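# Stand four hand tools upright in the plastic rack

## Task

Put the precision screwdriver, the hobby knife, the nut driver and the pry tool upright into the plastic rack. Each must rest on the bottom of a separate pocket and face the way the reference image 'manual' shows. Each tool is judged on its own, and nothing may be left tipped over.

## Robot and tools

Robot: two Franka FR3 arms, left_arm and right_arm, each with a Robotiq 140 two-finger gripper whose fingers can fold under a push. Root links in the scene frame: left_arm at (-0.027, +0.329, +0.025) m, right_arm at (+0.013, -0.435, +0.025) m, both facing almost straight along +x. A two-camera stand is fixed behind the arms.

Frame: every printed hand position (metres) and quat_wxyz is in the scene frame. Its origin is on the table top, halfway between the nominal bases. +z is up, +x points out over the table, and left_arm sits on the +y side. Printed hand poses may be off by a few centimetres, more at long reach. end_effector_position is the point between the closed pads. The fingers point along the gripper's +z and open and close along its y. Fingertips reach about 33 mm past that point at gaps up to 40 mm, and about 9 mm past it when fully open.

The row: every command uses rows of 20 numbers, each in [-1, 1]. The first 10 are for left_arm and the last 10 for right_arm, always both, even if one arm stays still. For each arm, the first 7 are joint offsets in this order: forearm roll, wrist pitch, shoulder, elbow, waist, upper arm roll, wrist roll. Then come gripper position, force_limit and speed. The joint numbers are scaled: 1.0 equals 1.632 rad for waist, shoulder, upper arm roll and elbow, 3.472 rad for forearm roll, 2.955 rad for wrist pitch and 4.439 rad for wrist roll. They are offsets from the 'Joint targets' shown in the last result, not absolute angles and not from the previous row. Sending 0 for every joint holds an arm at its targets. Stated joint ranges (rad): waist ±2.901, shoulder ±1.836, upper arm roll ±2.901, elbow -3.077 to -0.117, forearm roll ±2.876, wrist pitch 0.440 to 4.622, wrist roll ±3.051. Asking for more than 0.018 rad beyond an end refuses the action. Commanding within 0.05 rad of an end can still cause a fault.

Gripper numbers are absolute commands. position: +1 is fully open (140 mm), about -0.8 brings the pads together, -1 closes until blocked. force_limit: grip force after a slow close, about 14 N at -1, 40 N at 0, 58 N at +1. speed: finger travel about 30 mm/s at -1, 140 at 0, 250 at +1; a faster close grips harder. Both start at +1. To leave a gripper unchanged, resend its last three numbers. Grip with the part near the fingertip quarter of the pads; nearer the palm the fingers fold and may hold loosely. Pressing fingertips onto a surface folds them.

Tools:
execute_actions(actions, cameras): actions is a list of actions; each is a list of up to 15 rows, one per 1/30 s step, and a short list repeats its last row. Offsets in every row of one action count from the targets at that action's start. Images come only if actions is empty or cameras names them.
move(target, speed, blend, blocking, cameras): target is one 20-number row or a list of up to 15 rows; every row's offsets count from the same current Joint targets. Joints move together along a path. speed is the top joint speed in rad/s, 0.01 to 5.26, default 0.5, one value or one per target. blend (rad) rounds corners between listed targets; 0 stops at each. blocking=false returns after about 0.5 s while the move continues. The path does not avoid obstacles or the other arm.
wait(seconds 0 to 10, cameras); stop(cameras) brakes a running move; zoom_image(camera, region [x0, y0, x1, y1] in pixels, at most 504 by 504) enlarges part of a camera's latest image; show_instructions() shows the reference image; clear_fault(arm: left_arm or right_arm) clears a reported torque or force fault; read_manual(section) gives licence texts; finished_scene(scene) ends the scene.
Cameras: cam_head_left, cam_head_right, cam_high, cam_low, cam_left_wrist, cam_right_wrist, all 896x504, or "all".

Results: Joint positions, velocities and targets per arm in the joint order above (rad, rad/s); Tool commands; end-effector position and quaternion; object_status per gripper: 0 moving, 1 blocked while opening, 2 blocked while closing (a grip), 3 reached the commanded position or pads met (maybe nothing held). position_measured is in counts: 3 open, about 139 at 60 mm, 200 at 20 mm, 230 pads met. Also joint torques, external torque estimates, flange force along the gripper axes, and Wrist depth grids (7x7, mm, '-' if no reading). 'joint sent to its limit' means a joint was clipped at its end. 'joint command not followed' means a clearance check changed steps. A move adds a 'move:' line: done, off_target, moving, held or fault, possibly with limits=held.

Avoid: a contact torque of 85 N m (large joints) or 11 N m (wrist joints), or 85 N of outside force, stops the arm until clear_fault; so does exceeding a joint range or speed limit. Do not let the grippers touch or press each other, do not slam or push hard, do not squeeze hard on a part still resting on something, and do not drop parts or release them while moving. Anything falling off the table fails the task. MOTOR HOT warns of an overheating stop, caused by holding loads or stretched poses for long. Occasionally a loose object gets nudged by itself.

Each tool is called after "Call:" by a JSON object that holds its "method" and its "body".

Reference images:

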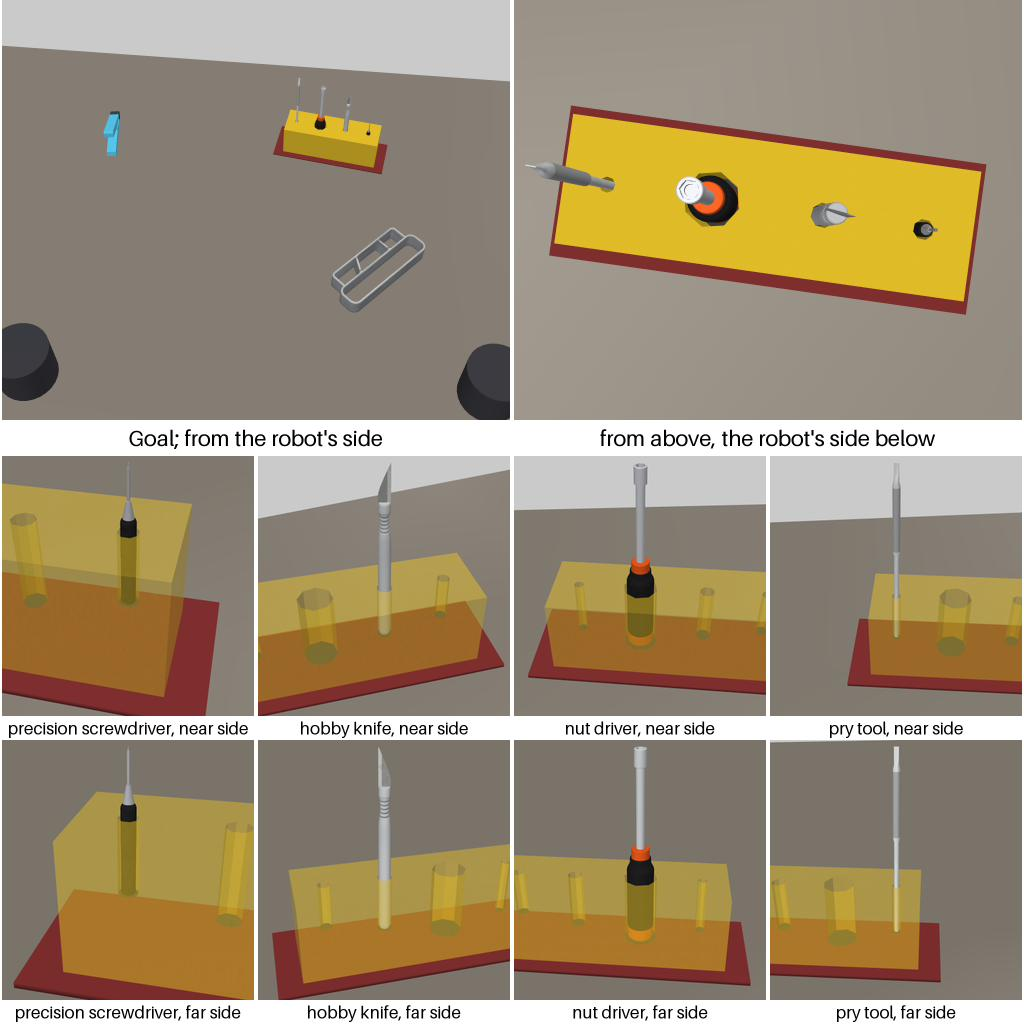

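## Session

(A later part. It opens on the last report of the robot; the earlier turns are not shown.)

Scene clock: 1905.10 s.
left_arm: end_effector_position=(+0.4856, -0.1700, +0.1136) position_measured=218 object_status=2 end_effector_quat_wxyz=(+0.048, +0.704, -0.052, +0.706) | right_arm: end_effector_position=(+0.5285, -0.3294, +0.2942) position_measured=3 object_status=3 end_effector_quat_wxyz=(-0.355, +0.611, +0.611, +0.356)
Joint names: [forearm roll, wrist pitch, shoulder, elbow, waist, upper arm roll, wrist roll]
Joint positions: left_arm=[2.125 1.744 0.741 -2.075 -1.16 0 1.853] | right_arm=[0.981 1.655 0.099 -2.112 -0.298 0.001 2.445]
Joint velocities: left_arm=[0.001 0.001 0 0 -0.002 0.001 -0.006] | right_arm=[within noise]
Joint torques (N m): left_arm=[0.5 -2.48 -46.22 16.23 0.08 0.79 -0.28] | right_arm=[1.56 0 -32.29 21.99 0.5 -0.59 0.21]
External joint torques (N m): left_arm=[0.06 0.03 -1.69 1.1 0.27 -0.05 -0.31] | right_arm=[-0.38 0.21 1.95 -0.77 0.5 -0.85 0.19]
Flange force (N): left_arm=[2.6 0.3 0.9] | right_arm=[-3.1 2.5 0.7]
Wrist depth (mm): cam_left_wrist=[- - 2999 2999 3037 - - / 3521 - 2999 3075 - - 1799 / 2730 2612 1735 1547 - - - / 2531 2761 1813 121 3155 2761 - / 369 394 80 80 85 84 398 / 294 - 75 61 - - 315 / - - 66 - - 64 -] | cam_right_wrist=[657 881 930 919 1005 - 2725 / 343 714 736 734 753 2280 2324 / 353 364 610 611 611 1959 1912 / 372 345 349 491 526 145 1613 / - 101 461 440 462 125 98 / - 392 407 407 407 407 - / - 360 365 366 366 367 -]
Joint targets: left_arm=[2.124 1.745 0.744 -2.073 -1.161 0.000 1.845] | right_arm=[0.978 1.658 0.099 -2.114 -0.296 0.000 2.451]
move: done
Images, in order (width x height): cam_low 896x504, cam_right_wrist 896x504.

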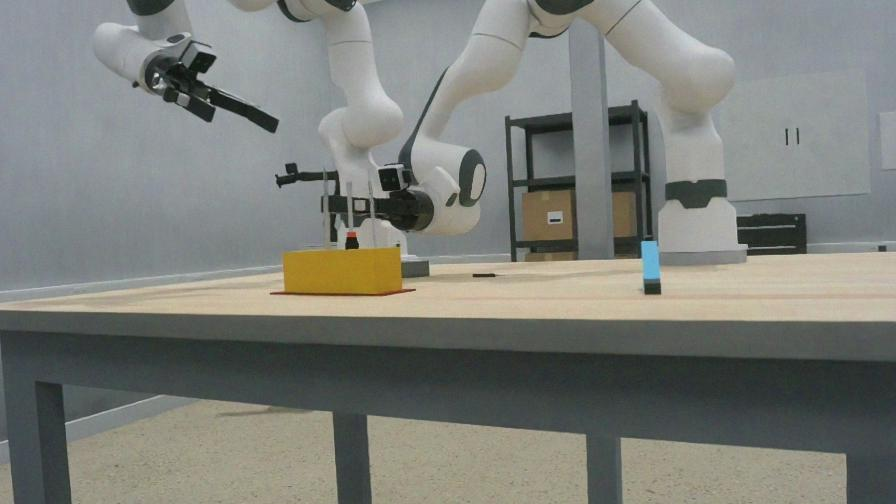

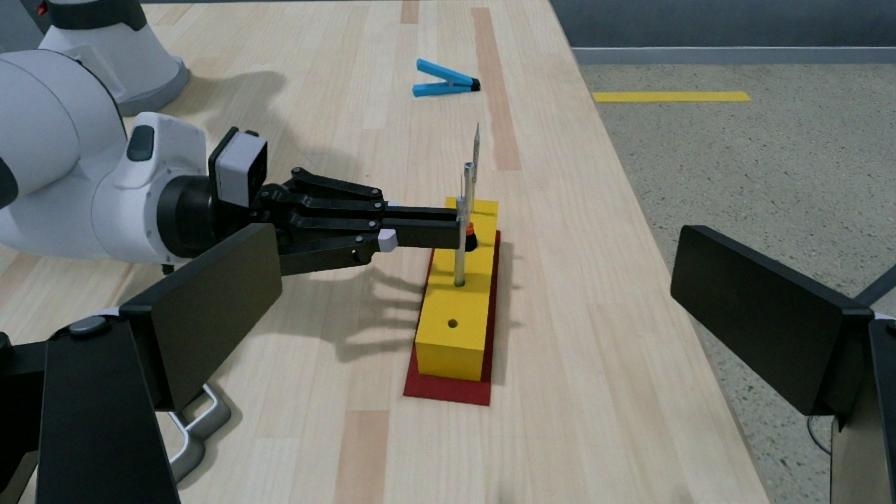

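Call:
{"method": "move", "body": {"target": [0.0005, -0.0029, 0.0196, 0.0100, -0.0006, 0, -0.0030, -1, -0.1, -1, 0, 0, 0, 0, 0, 0, 0, 1, 1, 1], "speed": 0.05, "cameras": ["cam_right_wrist"]}}

Call:
{"method": "zoom_image", "body": {"camera": "cam_right_wrist", "region": [430, 220, 500, 300]}}

Scene clock: 1927.63 s.
left_arm: end_effector_position=(+0.4851, -0.1698, +0.1004) position_measured=218 object_status=2 end_effector_quat_wxyz=(+0.048, +0.706, -0.052, +0.705) | right_arm: end_effector_position=(+0.5285, -0.3294, +0.2942) position_measured=3 object_status=3 end_effector_quat_wxyz=(-0.355, +0.611, +0.611, +0.356)
Joint names: [forearm roll, wrist pitch, shoulder, elbow, waist, upper arm roll, wrist roll]
Joint positions: left_arm=[2.125 1.741 0.772 -2.058 -1.162 0 1.839] | right_arm=[0.981 1.655 0.099 -2.112 -0.298 0.001 2.445]
Joint velocities: left_arm=[0 0 0 0 -0.001 0.001 -0.007] | right_arm=[within noise]
Joint torques (N m): left_arm=[0.61 -2.78 -46.4 15.52 0.15 0.8 -0.19] | right_arm=[1.57 0.02 -32.24 21.99 0.44 -0.57 0.23]
External joint torques (N m): left_arm=[0.2 -0.27 -1.55 0.69 0.18 -0.23 -0.22] | right_arm=[-0.37 0.22 1.87 -0.71 0.5 -0.77 0.2]
Flange force (N): left_arm=[2.7 -0.5 -0.2] | right_arm=[-3.0 2.6 0.7]
Wrist depth (mm): cam_left_wrist=[- 2825 4188 2761 3283 2761 2112 / - 2670 2557 3196 3422 3521 2169 / - 3470 1773 1748 - 3239 - / 2641 2761 1869 121 3075 2858 2641 / 340 347 80 80 85 84 374 / 272 - 75 61 - - 293 / - - 67 - - 64 -] | cam_right_wrist=[650 919 926 912 972 2395 2395 / 343 725 732 739 727 2371 2302 / 346 371 632 614 613 1882 1992 / 371 353 361 369 521 145 1658 / - 101 457 467 458 125 98 / - 389 412 404 408 406 - / - 365 369 368 366 368 -]
Joint targets: left_arm=[2.126 1.737 0.776 -2.057 -1.162 0.000 1.832] | right_arm=[0.978 1.658 0.099 -2.114 -0.296 0.000 2.451]
move: done
Images, in order (width x height): cam_right_wrist 896x504.

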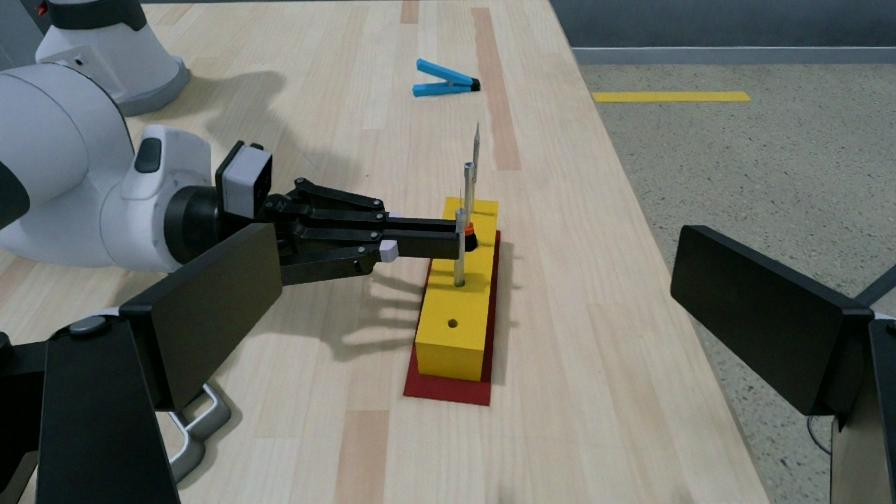

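Scaled by 6.300.

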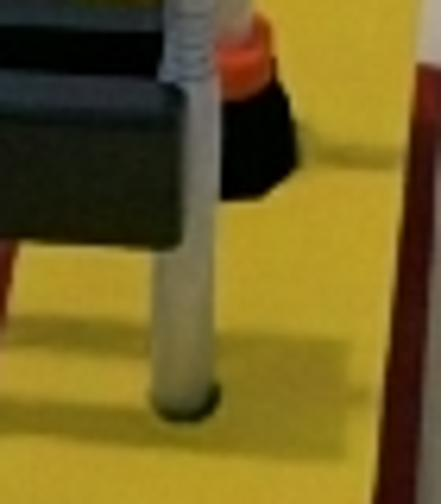

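Call:
{"method": "move", "body": {"target": [0.0007, -0.0026, 0.0200, 0.0112, 0, 0, -0.0028, -1, -0.1, -1, 0, 0, 0, 0, 0, 0, 0, 1, 1, 1], "speed": 0.05}}

Scene clock: 1936.90 s.
left_arm: end_effector_position=(+0.4854, -0.1693, +0.0881) position_measured=218 object_status=2 end_effector_quat_wxyz=(+0.049, +0.706, -0.052, +0.705) | right_arm: end_effector_position=(+0.5285, -0.3294, +0.2942) position_measured=3 object_status=3 end_effector_quat_wxyz=(-0.355, +0.611, +0.611, +0.356)
Joint names: [forearm roll, wrist pitch, shoulder, elbow, waist, upper arm roll, wrist roll]
Joint positions: left_arm=[2.127 1.733 0.805 -2.04 -1.162 0 1.827] | right_arm=[0.981 1.655 0.099 -2.112 -0.298 0.001 2.445]
Joint velocities: left_arm=[0.001 -0.002 0.001 0.001 -0.001 0 -0.006] | right_arm=[within noise]
Joint torques (N m): left_arm=[0.62 -2.74 -46.2 15.26 0.21 0.94 -0.1] | right_arm=[1.57 0.02 -32.24 21.98 0.41 -0.58 0.2]
External joint torques (N m): left_arm=[0.21 -0.22 -0.98 0.69 0.37 -0.02 -0.13] | right_arm=[-0.36 0.24 1.81 -0.67 0.25 -0.98 0.18]
Flange force (N): left_arm=[1.3 0.1 0.8] | right_arm=[-3.1 2.4 0.3]
Wrist depth (mm): cam_left_wrist=[- - - 2584 2858 - - / - 2858 2641 2963 2229 - - / 2999 - 1372 1500 2825 - - / 2479 2927 2169 121 3155 466 457 / 314 318 86 80 85 84 346 / 251 - 75 64 - - 272 / - - 66 - - 64 -] | cam_right_wrist=[651 875 912 919 1005 - - / 356 714 743 739 767 2216 2280 / 352 394 613 608 608 1928 1976 / 376 363 372 418 526 145 1682 / - 101 462 432 459 125 98 / - 394 407 403 409 406 - / - 361 368 366 369 366 -]
Joint targets: left_arm=[2.129 1.729 0.808 -2.039 -1.162 0.000 1.819] | right_arm=[0.978 1.658 0.099 -2.114 -0.296 0.000 2.451]
move: done

Call:
{"method": "move", "body": {"target": [0.0005, -0.0020, 0.0169, 0.0102, 0, 0, -0.0021, -1, -0.1, -1, 0, 0, 0, 0, 0, 0, 0, 1, 1, 1], "speed": 0.05, "cameras": ["cam_right_wrist", "cam_low"]}}

Call:
{"method": "zoom_image", "body": {"camera": "cam_right_wrist", "region": [430, 150, 500, 300]}}

Call:
{"method": "zoom_image", "body": {"camera": "cam_low", "region": [290, 150, 400, 270]}}

Scene clock: 1945.23 s.
left_arm: end_effector_position=(+0.4857, -0.1694, +0.0790) position_measured=218 object_status=2 end_effector_quat_wxyz=(+0.049, +0.705, -0.052, +0.705) | right_arm: end_effector_position=(+0.5285, -0.3294, +0.2942) position_measured=3 object_status=3 end_effector_quat_wxyz=(-0.355, +0.611, +0.611, +0.356)
Joint names: [forearm roll, wrist pitch, shoulder, elbow, waist, upper arm roll, wrist roll]
Joint positions: left_arm=[2.129 1.726 0.832 -2.023 -1.162 0 1.818] | right_arm=[0.981 1.655 0.099 -2.112 -0.298 0.001 2.445]
Joint velocities: left_arm=[0 -0.003 0.003 0.001 -0.001 -0.001 -0.005] | right_arm=[within noise]
Joint torques (N m): left_arm=[0.63 -2.56 -45.85 15.09 0.49 1.05 -0.38] | right_arm=[1.57 0.01 -32.27 21.98 0.44 -0.54 0.22]
External joint torques (N m): left_arm=[0.24 0.01 -0.2 0.65 0.41 -0.16 -0.41] | right_arm=[-0.36 0.24 1.73 -0.67 0.32 -0.91 0.2]
Flange force (N): left_arm=[-0.9 0.6 1.5] | right_arm=[-2.9 2.2 0.4]
Wrist depth (mm): cam_left_wrist=[- 3196 - 2761 2892 - - / 3114 2730 1760 1547 3155 - 2429 / - - 1773 1481 3422 3114 - / 394 404 1799 121 2858 449 458 / 298 182 86 80 85 84 327 / 238 - 75 64 - - 258 / - - 66 - - 64 -] | cam_right_wrist=[660 915 919 905 912 2522 2964 / 358 727 739 736 736 2371 2324 / 342 400 614 614 608 1943 1852 / 380 369 378 429 526 144 1670 / - 101 449 458 459 125 98 / - 392 410 407 408 405 - / - 362 366 366 368 367 -]
Joint targets: left_arm=[2.130 1.723 0.836 -2.022 -1.162 0.000 1.810] | right_arm=[0.978 1.658 0.099 -2.114 -0.296 0.000 2.451]
move: done
Images, in order (width x height): cam_low 896x504, cam_right_wrist 896x504.

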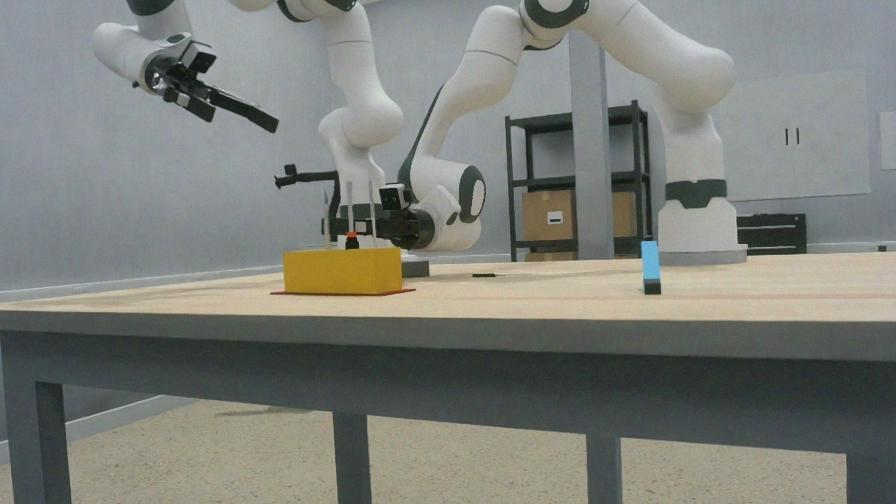

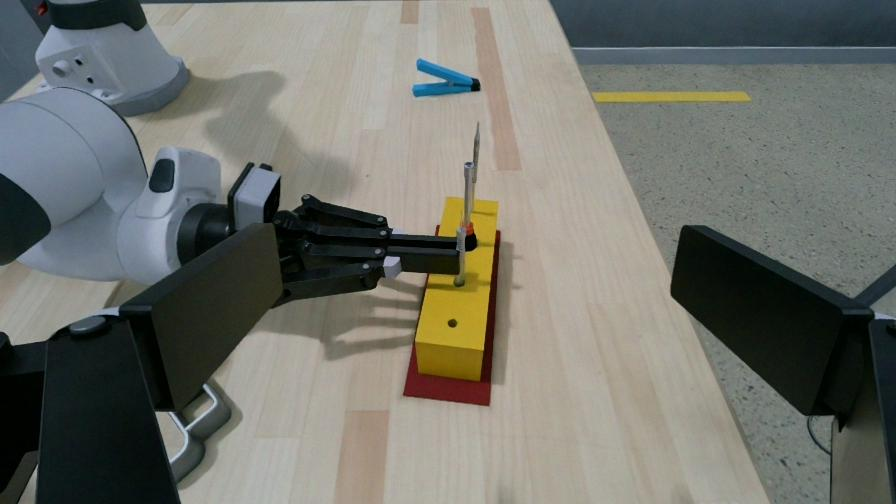

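Scaled by 3.360.

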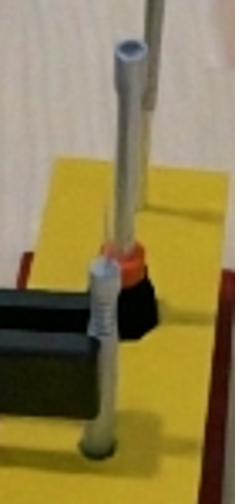

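Scaled by 4.200.

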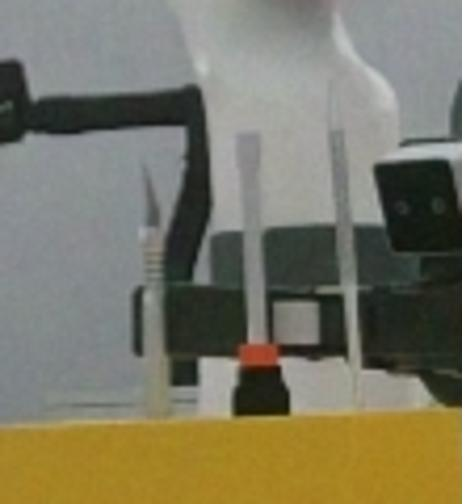

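Call:
{"method": "move", "body": {"target": [0.00014, -0.0006, 0.0051, 0.0030, 0, 0, -0.0006, -1, -0.1, -1, 0, 0, 0, 0, 0, 0, 0, 1, 1, 1], "speed": 0.04}}

Scene clock: 1952.40 s.
left_arm: end_effector_position=(+0.4864, -0.1697, +0.0785) position_measured=218 object_status=2 end_effector_quat_wxyz=(+0.049, +0.703, -0.051, +0.707) | right_arm: end_effector_position=(+0.5285, -0.3294, +0.2942) position_measured=3 object_status=3 end_effector_quat_wxyz=(-0.355, +0.611, +0.611, +0.356)
Joint names: [forearm roll, wrist pitch, shoulder, elbow, waist, upper arm roll, wrist roll]
Joint positions: left_arm=[2.129 1.72 0.838 -2.018 -1.162 0 1.815] | right_arm=[0.981 1.655 0.099 -2.112 -0.298 0.001 2.445]
Joint velocities: left_arm=[0 -0.004 0.001 0 -0.001 0 -0.002] | right_arm=[within noise]
Joint torques (N m): left_arm=[0.67 -1.89 -44.71 14.58 0.73 1.03 -0.26] | right_arm=[1.57 0.01 -32.25 21.99 0.44 -0.59 0.22]
External joint torques (N m): left_arm=[0.27 0.68 1 0.15 0.78 -0.08 -0.29] | right_arm=[-0.36 0.23 1.78 -0.66 0.36 -0.93 0.19]
Flange force (N): left_arm=[-2.9 0.8 3.0] | right_arm=[-2.9 2.4 0.4]
Wrist depth (mm): cam_left_wrist=[- 2314 2699 2858 3075 - - / 3239 2892 2927 2479 2892 - - / 3521 2963 1799 1490 - 4338 2699 / 2479 2927 1840 121 3037 2927 461 / 299 181 86 80 85 84 330 / 236 - 75 64 - - 257 / - - 66 - - 64 -] | cam_right_wrist=[2155 930 919 908 948 2577 2136 / 377 725 734 736 772 2302 2371 / 343 398 614 614 613 1852 1959 / 383 372 377 430 517 145 1624 / - 101 451 433 459 125 98 / - 391 409 404 405 407 - / - 364 366 369 365 364 -]
Joint targets: left_arm=[2.131 1.721 0.844 -2.017 -1.162 0.000 1.807] | right_arm=[0.978 1.658 0.099 -2.114 -0.296 0.000 2.451]
move: done

Call:
{"method": "move", "body": {"target": [[-0.00012, 0.0005, -0.0043, -0.0025, 0, 0, 0.0005, -1, -0.1, -1, 0, 0, 0, 0, 0, 0, 0, 1, 1, 1], [-0.00012, 0.0005, -0.0043, -0.0025, 0, 0, 0.0005, -0.5, -0.1, -1, 0, 0, 0, 0, 0, 0, 0, 1, 1, 1]], "speed": 0.04, "cameras": ["cam_right_wrist", "cam_low", "cam_left_wrist"]}}

Call:
{"method": "zoom_image", "body": {"camera": "cam_right_wrist", "region": [430, 150, 500, 300]}}

Call:
{"method": "zoom_image", "body": {"camera": "cam_low", "region": [290, 150, 400, 270]}}

Scene clock: 1958.73 s.
left_arm: end_effector_position=(+0.4861, -0.1691, +0.0783) position_measured=192 object_status=0 end_effector_quat_wxyz=(+0.049, +0.704, -0.051, +0.707) | right_arm: end_effector_position=(+0.5285, -0.3294, +0.2942) position_measured=3 object_status=3 end_effector_quat_wxyz=(-0.355, +0.611, +0.611, +0.356)
Joint names: [forearm roll, wrist pitch, shoulder, elbow, waist, upper arm roll, wrist roll]
Joint positions: left_arm=[2.129 1.72 0.838 -2.019 -1.162 0 1.814] | right_arm=[0.981 1.655 0.099 -2.112 -0.298 0.001 2.445]
Joint torques (N m): left_arm=[0.57 -2.35 -47.66 14.47 0.46 0.93 -0.17] | right_arm=[1.57 0.02 -32.22 21.97 0.42 -0.62 0.19]
External joint torques (N m): left_arm=[0.18 0.18 -2.27 0.26 0.58 -0.09 -0.2] | right_arm=[-0.36 0.23 1.69 -0.59 0.43 -0.86 0.16]
Flange force (N): left_arm=[5.7 -2.5 -0.3] | right_arm=[-2.8 2.4 0.4]
Wrist depth (mm): cam_left_wrist=[2405 2699 2761 3422 2761 2249 - / 2761 2730 2314 3037 2730 - - / 2641 3470 1723 1446 2825 - - / 2531 408 415 168 147 446 450 / 296 179 82 163 85 90 330 / 237 62 - 159 - - 255 / - - - 168 - - 64] | cam_right_wrist=[660 915 926 923 976 2694 - / 363 708 732 739 770 2444 2419 / 345 402 608 606 610 1912 1943 / 382 371 380 423 521 145 1635 / - 101 449 441 460 125 98 / - 389 409 406 410 408 - / - 361 367 367 368 366 -]
Joint targets: left_arm=[2.130 1.723 0.837 -2.021 -1.162 0.000 1.810] | right_arm=[0.978 1.658 0.099 -2.114 -0.296 0.000 2.451]
move: done
Images, in order (width x height): cam_low 896x504, cam_left_wrist 896x504, cam_right_wrist 896x504.

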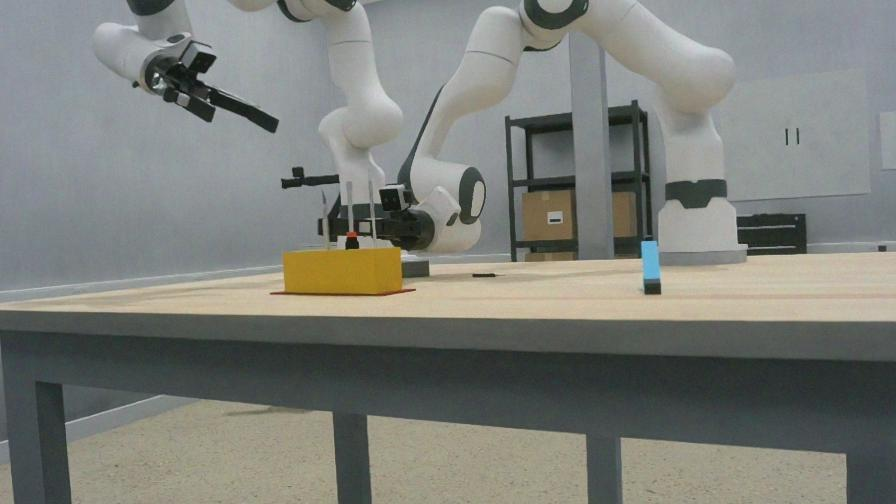

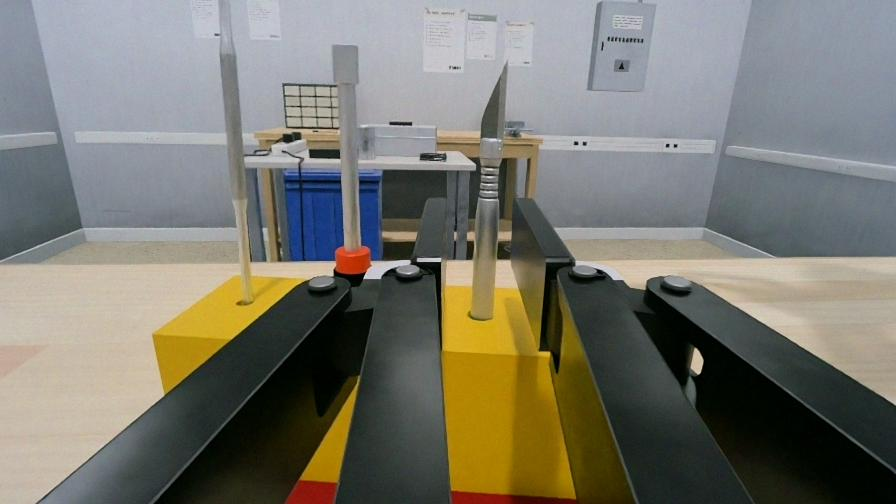

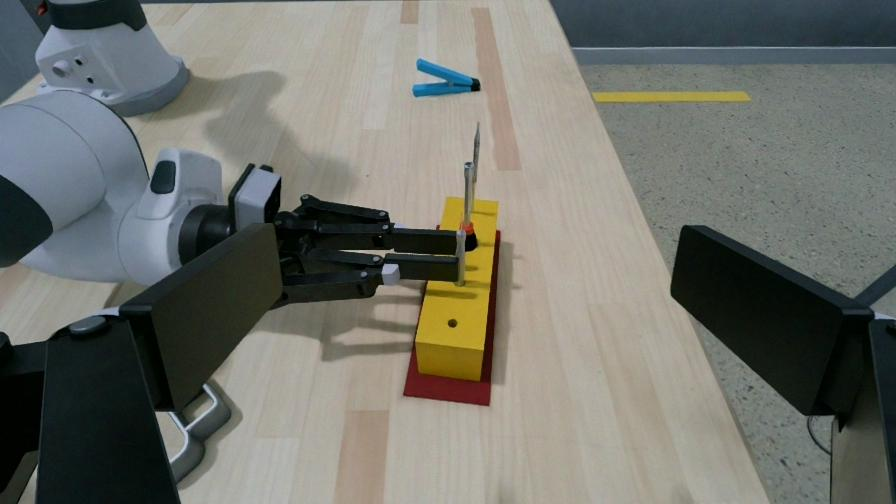

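Scaled by 3.360.

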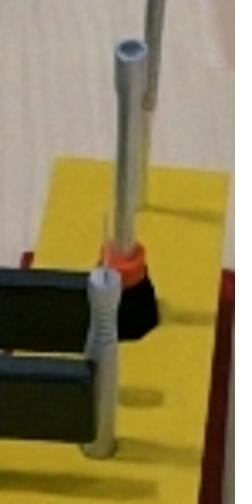

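Scaled by 4.200.

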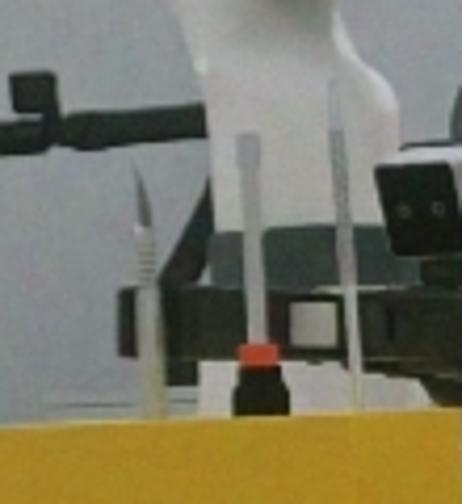

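Call:
{"method": "move", "body": {"target": [[-0.0440, -0.0257, -0.0328, -0.0879, -0.1007, 0, -0.0137, -0.5, -0.1, -1, 0, 0, 0, 0, 0, 0, 0, 1, 1, 1], [-0.0440, -0.0257, -0.3290, -0.0879, -0.1007, 0, -0.0137, -0.5, -0.1, -1, 0, 0, 0, 0, 0, 0, 0, 1, 1, 1], [-0.6135, 0.1678, -0.6844, -0.2929, 0.1501, 0, 0.0991, -0.5, -0.1, -1, 0, 0, 0, 0, 0, 0, 0, 1, 1, 1]], "speed": [0.15, 0.6, 0.9], "blend": [0.01, 0.1, 0], "cameras": ["cam_right_wrist", "cam_low", "cam_left_wrist"]}}

Call:
{"method": "zoom_image", "body": {"camera": "cam_right_wrist", "region": [420, 110, 510, 290]}}

Call:
{"method": "zoom_image", "body": {"camera": "cam_low", "region": [290, 150, 400, 270]}}

Scene clock: 2025.13 s.
left_arm: end_effector_position=(+0.2459, -0.0088, +0.1986) position_measured=192 object_status=3 end_effector_quat_wxyz=(-0.003, +0.705, +0.709, +0.002) | right_arm: end_effector_position=(+0.5285, -0.3294, +0.2942) position_measured=3 object_status=3 end_effector_quat_wxyz=(-0.355, +0.611, +0.611, +0.356)
Joint names: [forearm roll, wrist pitch, shoulder, elbow, waist, upper arm roll, wrist roll]
Joint positions: left_arm=[0.003 2.214 -0.277 -2.497 -0.919 0 2.242] | right_arm=[0.981 1.655 0.099 -2.112 -0.298 0.001 2.445]
Joint velocities: left_arm=[-0.002 0.002 0 0 0 -0.001 0.006] | right_arm=[within noise]
Joint torques (N m): left_arm=[0.29 2.86 -22.6 23.03 1.17 -1.07 0.13] | right_arm=[1.58 0.01 -32.24 21.97 0.45 -0.57 0.23]
External joint torques (N m): left_arm=[-0.42 0.43 -1.27 -0.18 1.23 -0.72 0.13] | right_arm=[-0.35 0.21 1.8 -0.67 0.5 -0.77 0.21]
Flange force (N): left_arm=[3.7 -2.6 -0.4] | right_arm=[-2.8 2.5 0.6]
Wrist depth (mm): cam_left_wrist=[308 308 306 307 305 306 303 / 327 323 322 326 323 319 318 / 343 345 344 343 342 342 341 / 368 367 362 360 147 363 341 / 396 387 82 378 85 90 314 / 415 62 - 408 - - 298 / - - - - - - 64] | cam_right_wrist=[689 844 923 915 2395 3387 2789 / 716 714 739 739 767 2216 2237 / 614 621 616 616 606 1928 2136 / 527 526 525 526 522 145 1602 / - 101 459 470 458 125 98 / - 391 410 407 407 405 - / - 361 367 366 365 366 -]
Joint targets: left_arm=[0.001 2.219 -0.280 -2.499 -0.917 0.000 2.250] | right_arm=[0.978 1.658 0.099 -2.114 -0.296 0.000 2.451]
move: done
Images, in order (width x height): cam_low 896x504, cam_left_wrist 896x504, cam_right_wrist 896x504.

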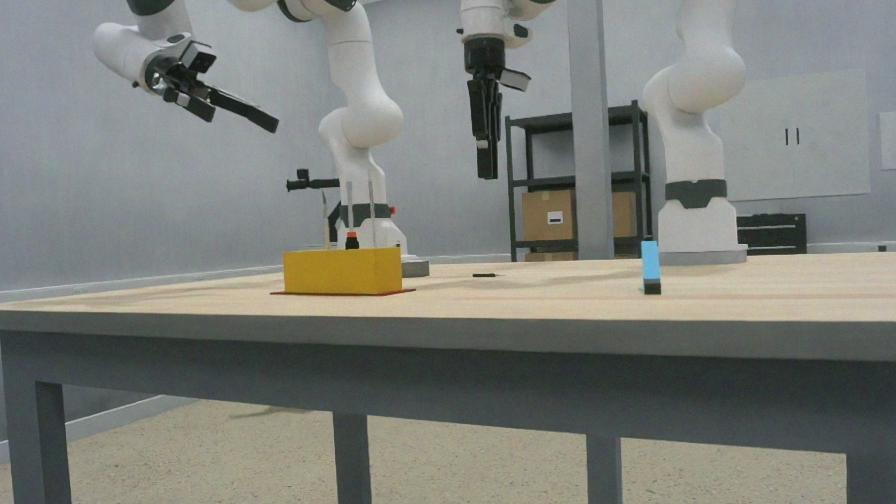

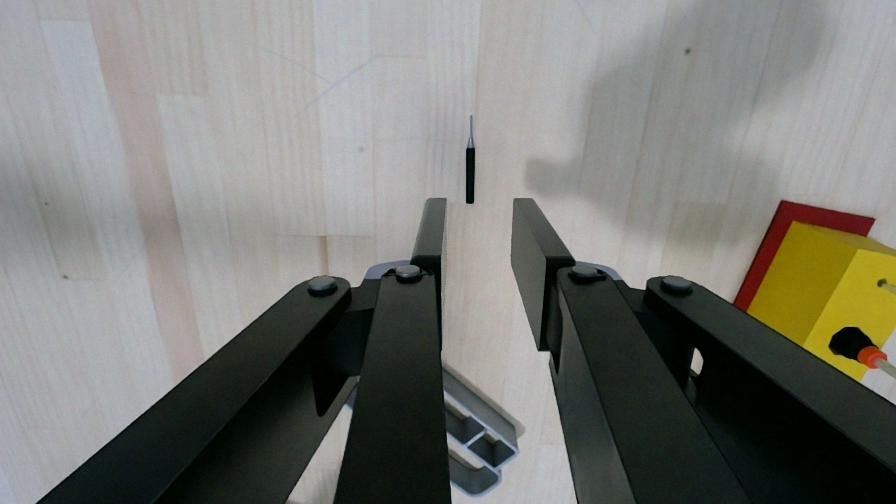

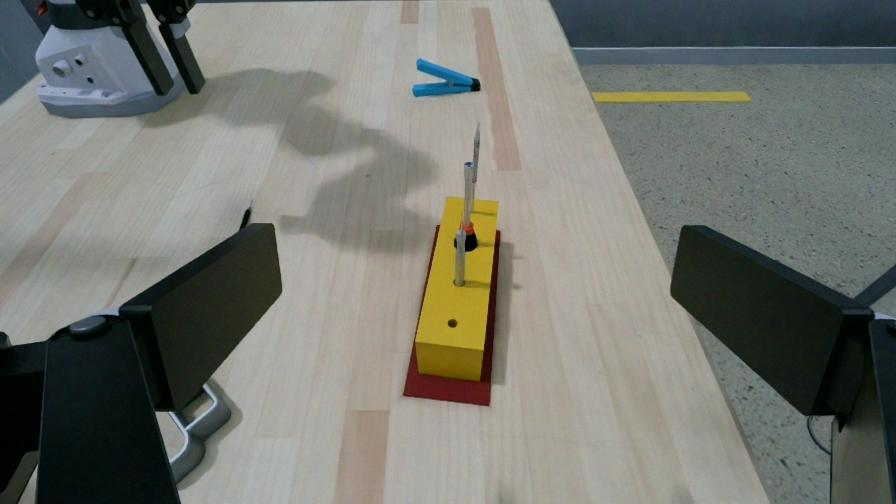

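Scaled by 2.800.

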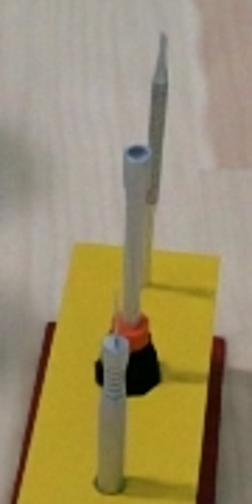

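Scaled by 4.200.

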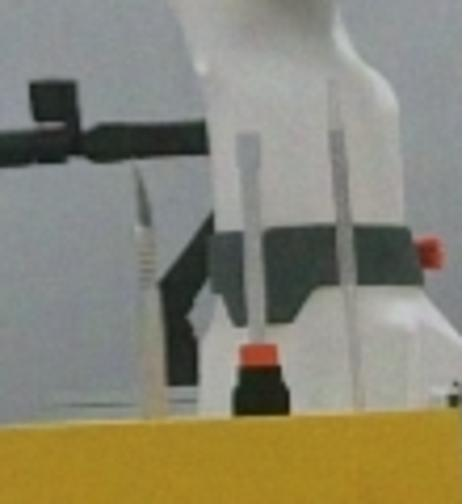

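Call:
{"method": "zoom_image", "body": {"camera": "cam_left_wrist", "region": [440, 100, 500, 220]}}

Scaled by 4.200.

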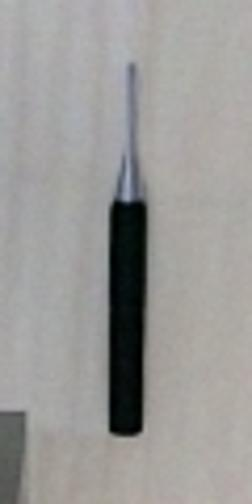

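Call:
{"method": "move", "body": {"target": [[-0.0003, 0.1112, 0.1114, -0.0899, 0.0156, 0, 0.0058, -0.5, -0.1, -1, 0, 0, 0, 0, 0, 0, 0, 1, 1, 1], [-0.0003, 0.1772, 0.2241, -0.0968, 0.0156, 0, 0.0058, -0.5, -0.1, -1, 0, 0, 0, 0, 0, 0, 0, 1, 1, 1]], "speed": [0.3, 0.12], "cameras": ["cam_left_wrist"]}}

Call:
{"method": "zoom_image", "body": {"camera": "cam_left_wrist", "region": [400, 60, 560, 300]}}

Scene clock: 2071.70 s.
left_arm: end_effector_position=(+0.2459, +0.0076, +0.0259) position_measured=192 object_status=3 end_effector_quat_wxyz=(-0.001, +0.706, +0.708, +0.001) | right_arm: end_effector_position=(+0.5285, -0.3294, +0.2942) position_measured=3 object_status=3 end_effector_quat_wxyz=(-0.355, +0.611, +0.611, +0.356)
Joint names: [forearm roll, wrist pitch, shoulder, elbow, waist, upper arm roll, wrist roll]
Joint positions: left_arm=[0.002 2.737 0.083 -2.656 -0.893 0 2.269] | right_arm=[0.981 1.655 0.099 -2.112 -0.298 0.001 2.445]
Joint velocities: left_arm=[0.001 0.005 0.001 0.001 0 0 -0.001] | right_arm=[within noise]
Joint torques (N m): left_arm=[-0.05 2.86 -27.76 16.78 1.12 -0.57 0.17] | right_arm=[1.58 0.01 -32.28 21.97 0.45 -0.58 0.22]
External joint torques (N m): left_arm=[-0.4 0.39 -0.45 0.35 1.2 -0.57 0.17] | right_arm=[-0.37 0.21 1.93 -0.79 0.49 -0.8 0.19]
Flange force (N): left_arm=[1.2 1.0 -0.2] | right_arm=[-3.1 2.4 0.7]
Wrist depth (mm): cam_left_wrist=[151 151 151 151 151 151 151 / 159 160 160 159 160 160 159 / 169 169 170 169 169 169 169 / 183 180 178 178 146 180 180 / 192 190 82 187 85 90 192 / 204 62 - 206 - - 200 / - - - 223 - - 64] | cam_right_wrist=[662 403 912 926 1026 2605 2496 / 706 464 739 741 762 2371 2324 / 616 593 614 611 611 1897 1943 / 526 128 525 528 530 145 1670 / - 101 459 441 458 125 98 / - 391 407 406 408 407 - / - 364 368 368 368 365 -]
Joint targets: left_arm=[0.000 2.742 0.086 -2.657 -0.892 0.000 2.275] | right_arm=[0.978 1.658 0.099 -2.114 -0.296 0.000 2.451]
move: done
Images, in order (width x height): cam_left_wrist 896x504.

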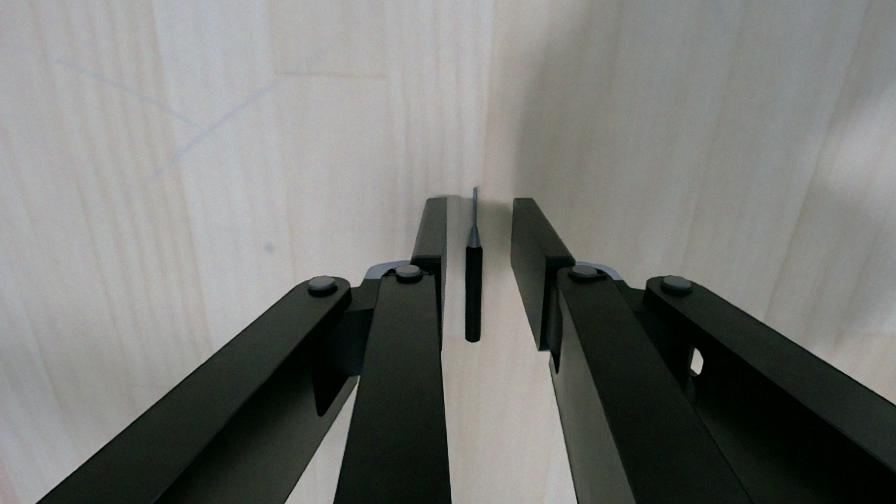

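Scaled by 2.100.

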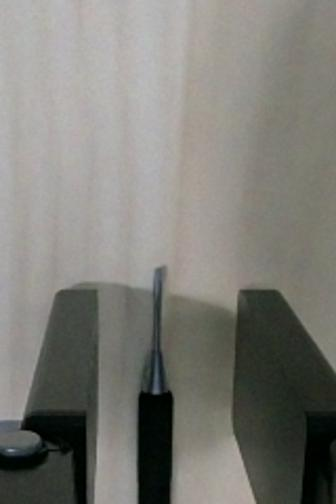

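Call:
{"method": "move", "body": {"target": [0, 0, 0, 0, 0, 0, 0, -1, -0.1, -1, 0, 0, 0, 0, 0, 0, 0, 1, 1, 1], "speed": 0.1, "cameras": ["cam_left_wrist"]}}

Call:
{"method": "zoom_image", "body": {"camera": "cam_left_wrist", "region": [400, 120, 560, 360]}}

Scene clock: 2081.80 s.
left_arm: end_effector_position=(+0.2460, +0.0074, +0.0259) position_measured=225 object_status=2 end_effector_quat_wxyz=(-0.001, +0.706, +0.708, +0.000) | right_arm: end_effector_position=(+0.5285, -0.3294, +0.2942) position_measured=3 object_status=3 end_effector_quat_wxyz=(-0.355, +0.611, +0.611, +0.356)
Joint names: [forearm roll, wrist pitch, shoulder, elbow, waist, upper arm roll, wrist roll]
Joint positions: left_arm=[0.002 2.738 0.083 -2.656 -0.893 0 2.269] | right_arm=[0.981 1.655 0.099 -2.112 -0.298 0.001 2.445]
Joint torques (N m): left_arm=[-0.04 2.86 -27.78 16.76 1.06 -0.59 0.17] | right_arm=[1.58 0.02 -32.25 21.96 0.38 -0.58 0.23]
External joint torques (N m): left_arm=[-0.39 0.42 -0.61 0.49 1.15 -0.6 0.17] | right_arm=[-0.36 0.24 1.83 -0.7 0.3 -0.91 0.21]
Flange force (N): left_arm=[1.1 1.0 -0.6] | right_arm=[-3.0 2.4 0.4]
Wrist depth (mm): cam_left_wrist=[151 151 151 151 151 152 151 / 160 160 160 160 160 160 159 / 169 170 170 169 170 169 169 / 182 180 180 121 178 180 180 / 192 190 84 80 85 84 192 / 207 - 74 64 - - 204 / - - 68 - - 65 -] | cam_right_wrist=[657 403 915 908 952 2577 2577 / 687 460 732 736 767 2280 2395 / 617 591 614 619 614 1959 1959 / 525 533 525 532 527 145 1647 / - 101 459 441 459 125 98 / - 392 407 400 407 407 - / - 362 368 365 364 367 -]
Joint targets: left_arm=[0.000 2.742 0.086 -2.657 -0.892 0.000 2.275] | right_arm=[0.978 1.658 0.099 -2.114 -0.296 0.000 2.451]
move: done
Images, in order (width x height): cam_left_wrist 896x504.

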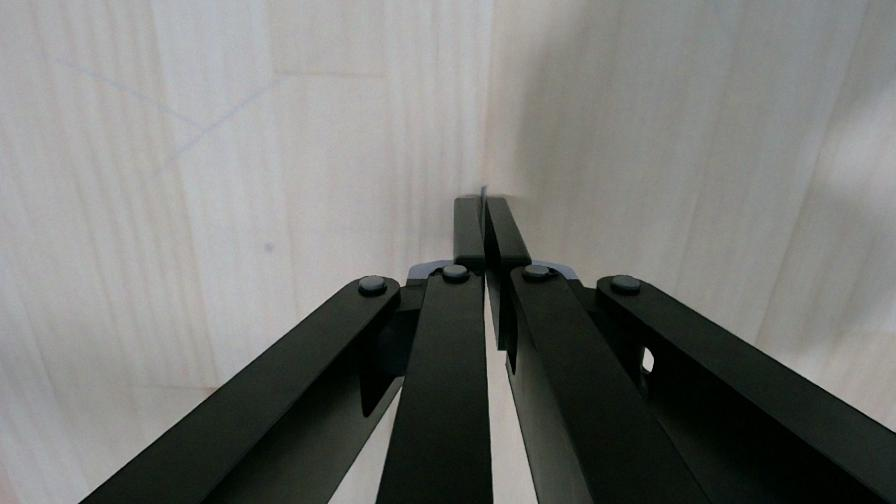

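Scaled by 2.100.

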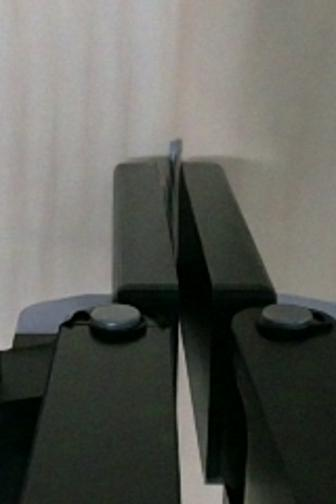

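Call:
{"method": "move", "body": {"target": [[0, -0.1770, -0.2243, 0.0968, 0, 0, 0, -1, -0.1, -1, 0, 0, 0, 0, 0, 0, 0, 1, 1, 1], [0.2938, -0.2409, -0.0527, 0.2310, -0.0907, 0, -0.0259, -1, -0.1, -1, 0, 0, 0, 0, 0, 0, 0, 1, 1, 1], [0.5899, -0.3066, 0.2874, 0.3707, -0.1863, 0, -0.0529, -1, -0.1, -1, 0, 0, 0, 0, 0, 0, 0, 1, 1, 1]], "speed": [0.3, 0.8, 0.8], "blend": 0.1, "cameras": ["cam_right_wrist", "cam_high", "cam_low"]}}

Call:
{"method": "zoom_image", "body": {"camera": "cam_right_wrist", "region": [400, 60, 520, 300]}}

Call:
{"method": "zoom_image", "body": {"camera": "cam_low", "region": [270, 80, 400, 230]}}

Scene clock: 2123.50 s.
left_arm: end_effector_position=(+0.4778, -0.2177, +0.2142) position_measured=225 object_status=2 end_effector_quat_wxyz=(+0.047, +0.707, -0.052, +0.703) | right_arm: end_effector_position=(+0.5285, -0.3294, +0.2942) position_measured=3 object_status=3 end_effector_quat_wxyz=(-0.355, +0.611, +0.611, +0.356)
Joint names: [forearm roll, wrist pitch, shoulder, elbow, waist, upper arm roll, wrist roll]
Joint positions: left_arm=[2.045 1.841 0.554 -2.054 -1.196 -0.001 2.048] | right_arm=[0.981 1.655 0.099 -2.112 -0.298 0.001 2.445]
Joint velocities: left_arm=[0 -0.001 0 -0.001 -0.001 -0.001 -0.007] | right_arm=[within noise]
Joint torques (N m): left_arm=[1.18 -2.54 -45.99 19.98 0.4 0.77 -0.27] | right_arm=[1.56 0.02 -32.26 21.97 0.45 -0.57 0.25]
External joint torques (N m): left_arm=[0.56 -0.21 -1.86 0.98 0.36 0.03 -0.3] | right_arm=[-0.38 0.23 1.91 -0.76 0.42 -0.86 0.23]
Flange force (N): left_arm=[2.8 -1.5 0.6] | right_arm=[-3.1 2.5 0.6]
Wrist depth (mm): cam_left_wrist=[- 2292 2531 2999 2892 2892 219 / - - 2927 3374 - 238 - / - 2892 2059 2584 2892 3283 2208 / 2927 2927 2131 108 3114 3037 - / 2208 2249 80 80 85 84 2229 / 449 - 74 64 - - 477 / - - 68 - - 65 -] | cam_right_wrist=[619 881 926 912 941 2964 2549 / 252 288 736 730 760 2258 2280 / 249 240 249 577 610 1838 1867 / 527 128 528 522 525 145 1647 / - 101 459 436 458 125 98 / - 392 408 407 408 409 - / - 363 366 367 367 366 -]
Joint targets: left_arm=[2.047 1.836 0.555 -2.052 -1.196 0.000 2.041] | right_arm=[0.978 1.658 0.099 -2.114 -0.296 0.000 2.451]
move: done
Images, in order (width x height): cam_high 896x504, cam_low 896x504, cam_right_wrist 896x504.

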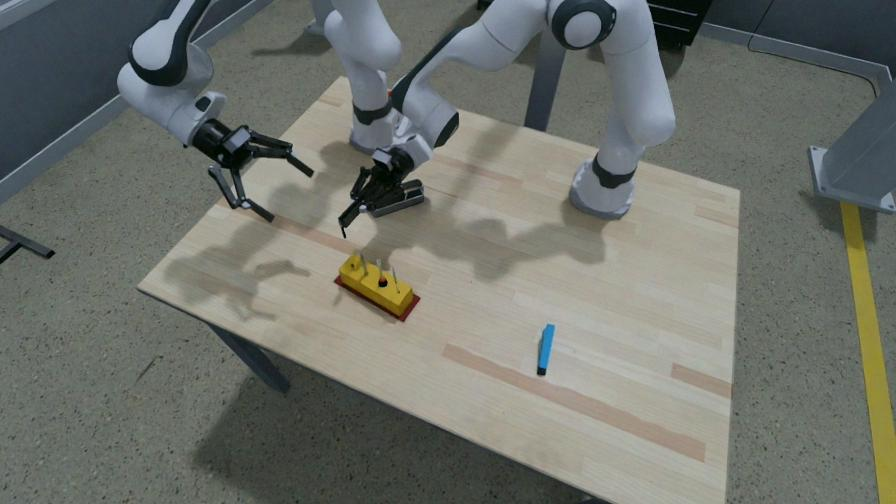

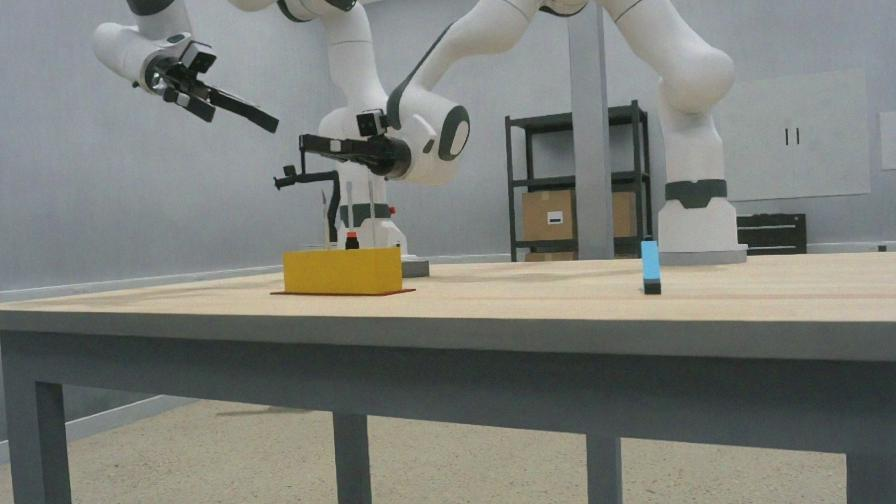

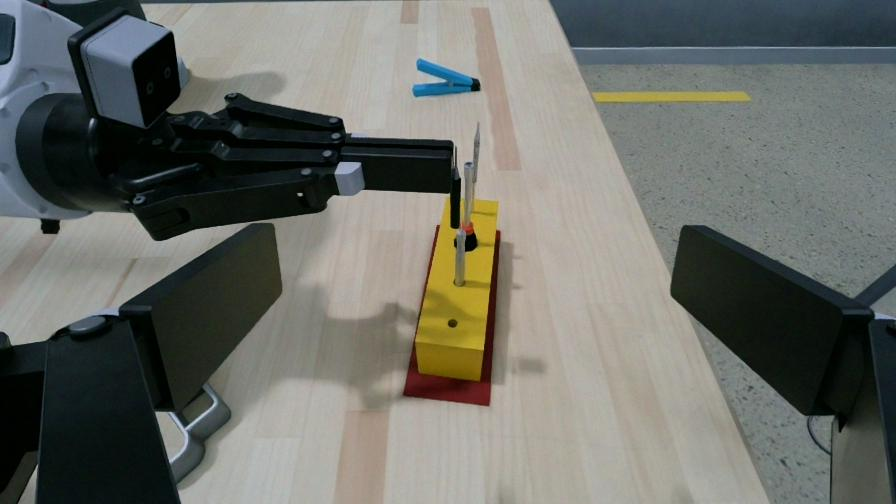

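Scaled by 2.100.

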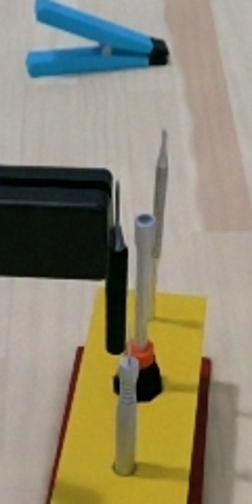

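Scaled by 3.360.

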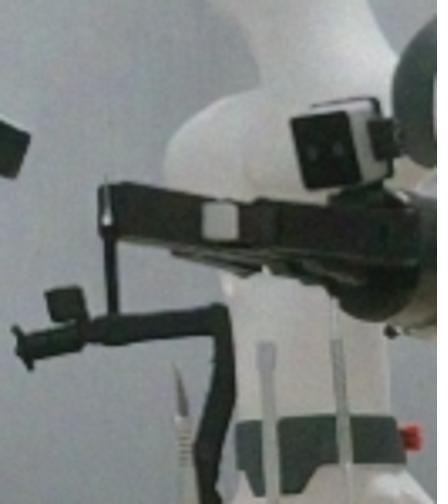

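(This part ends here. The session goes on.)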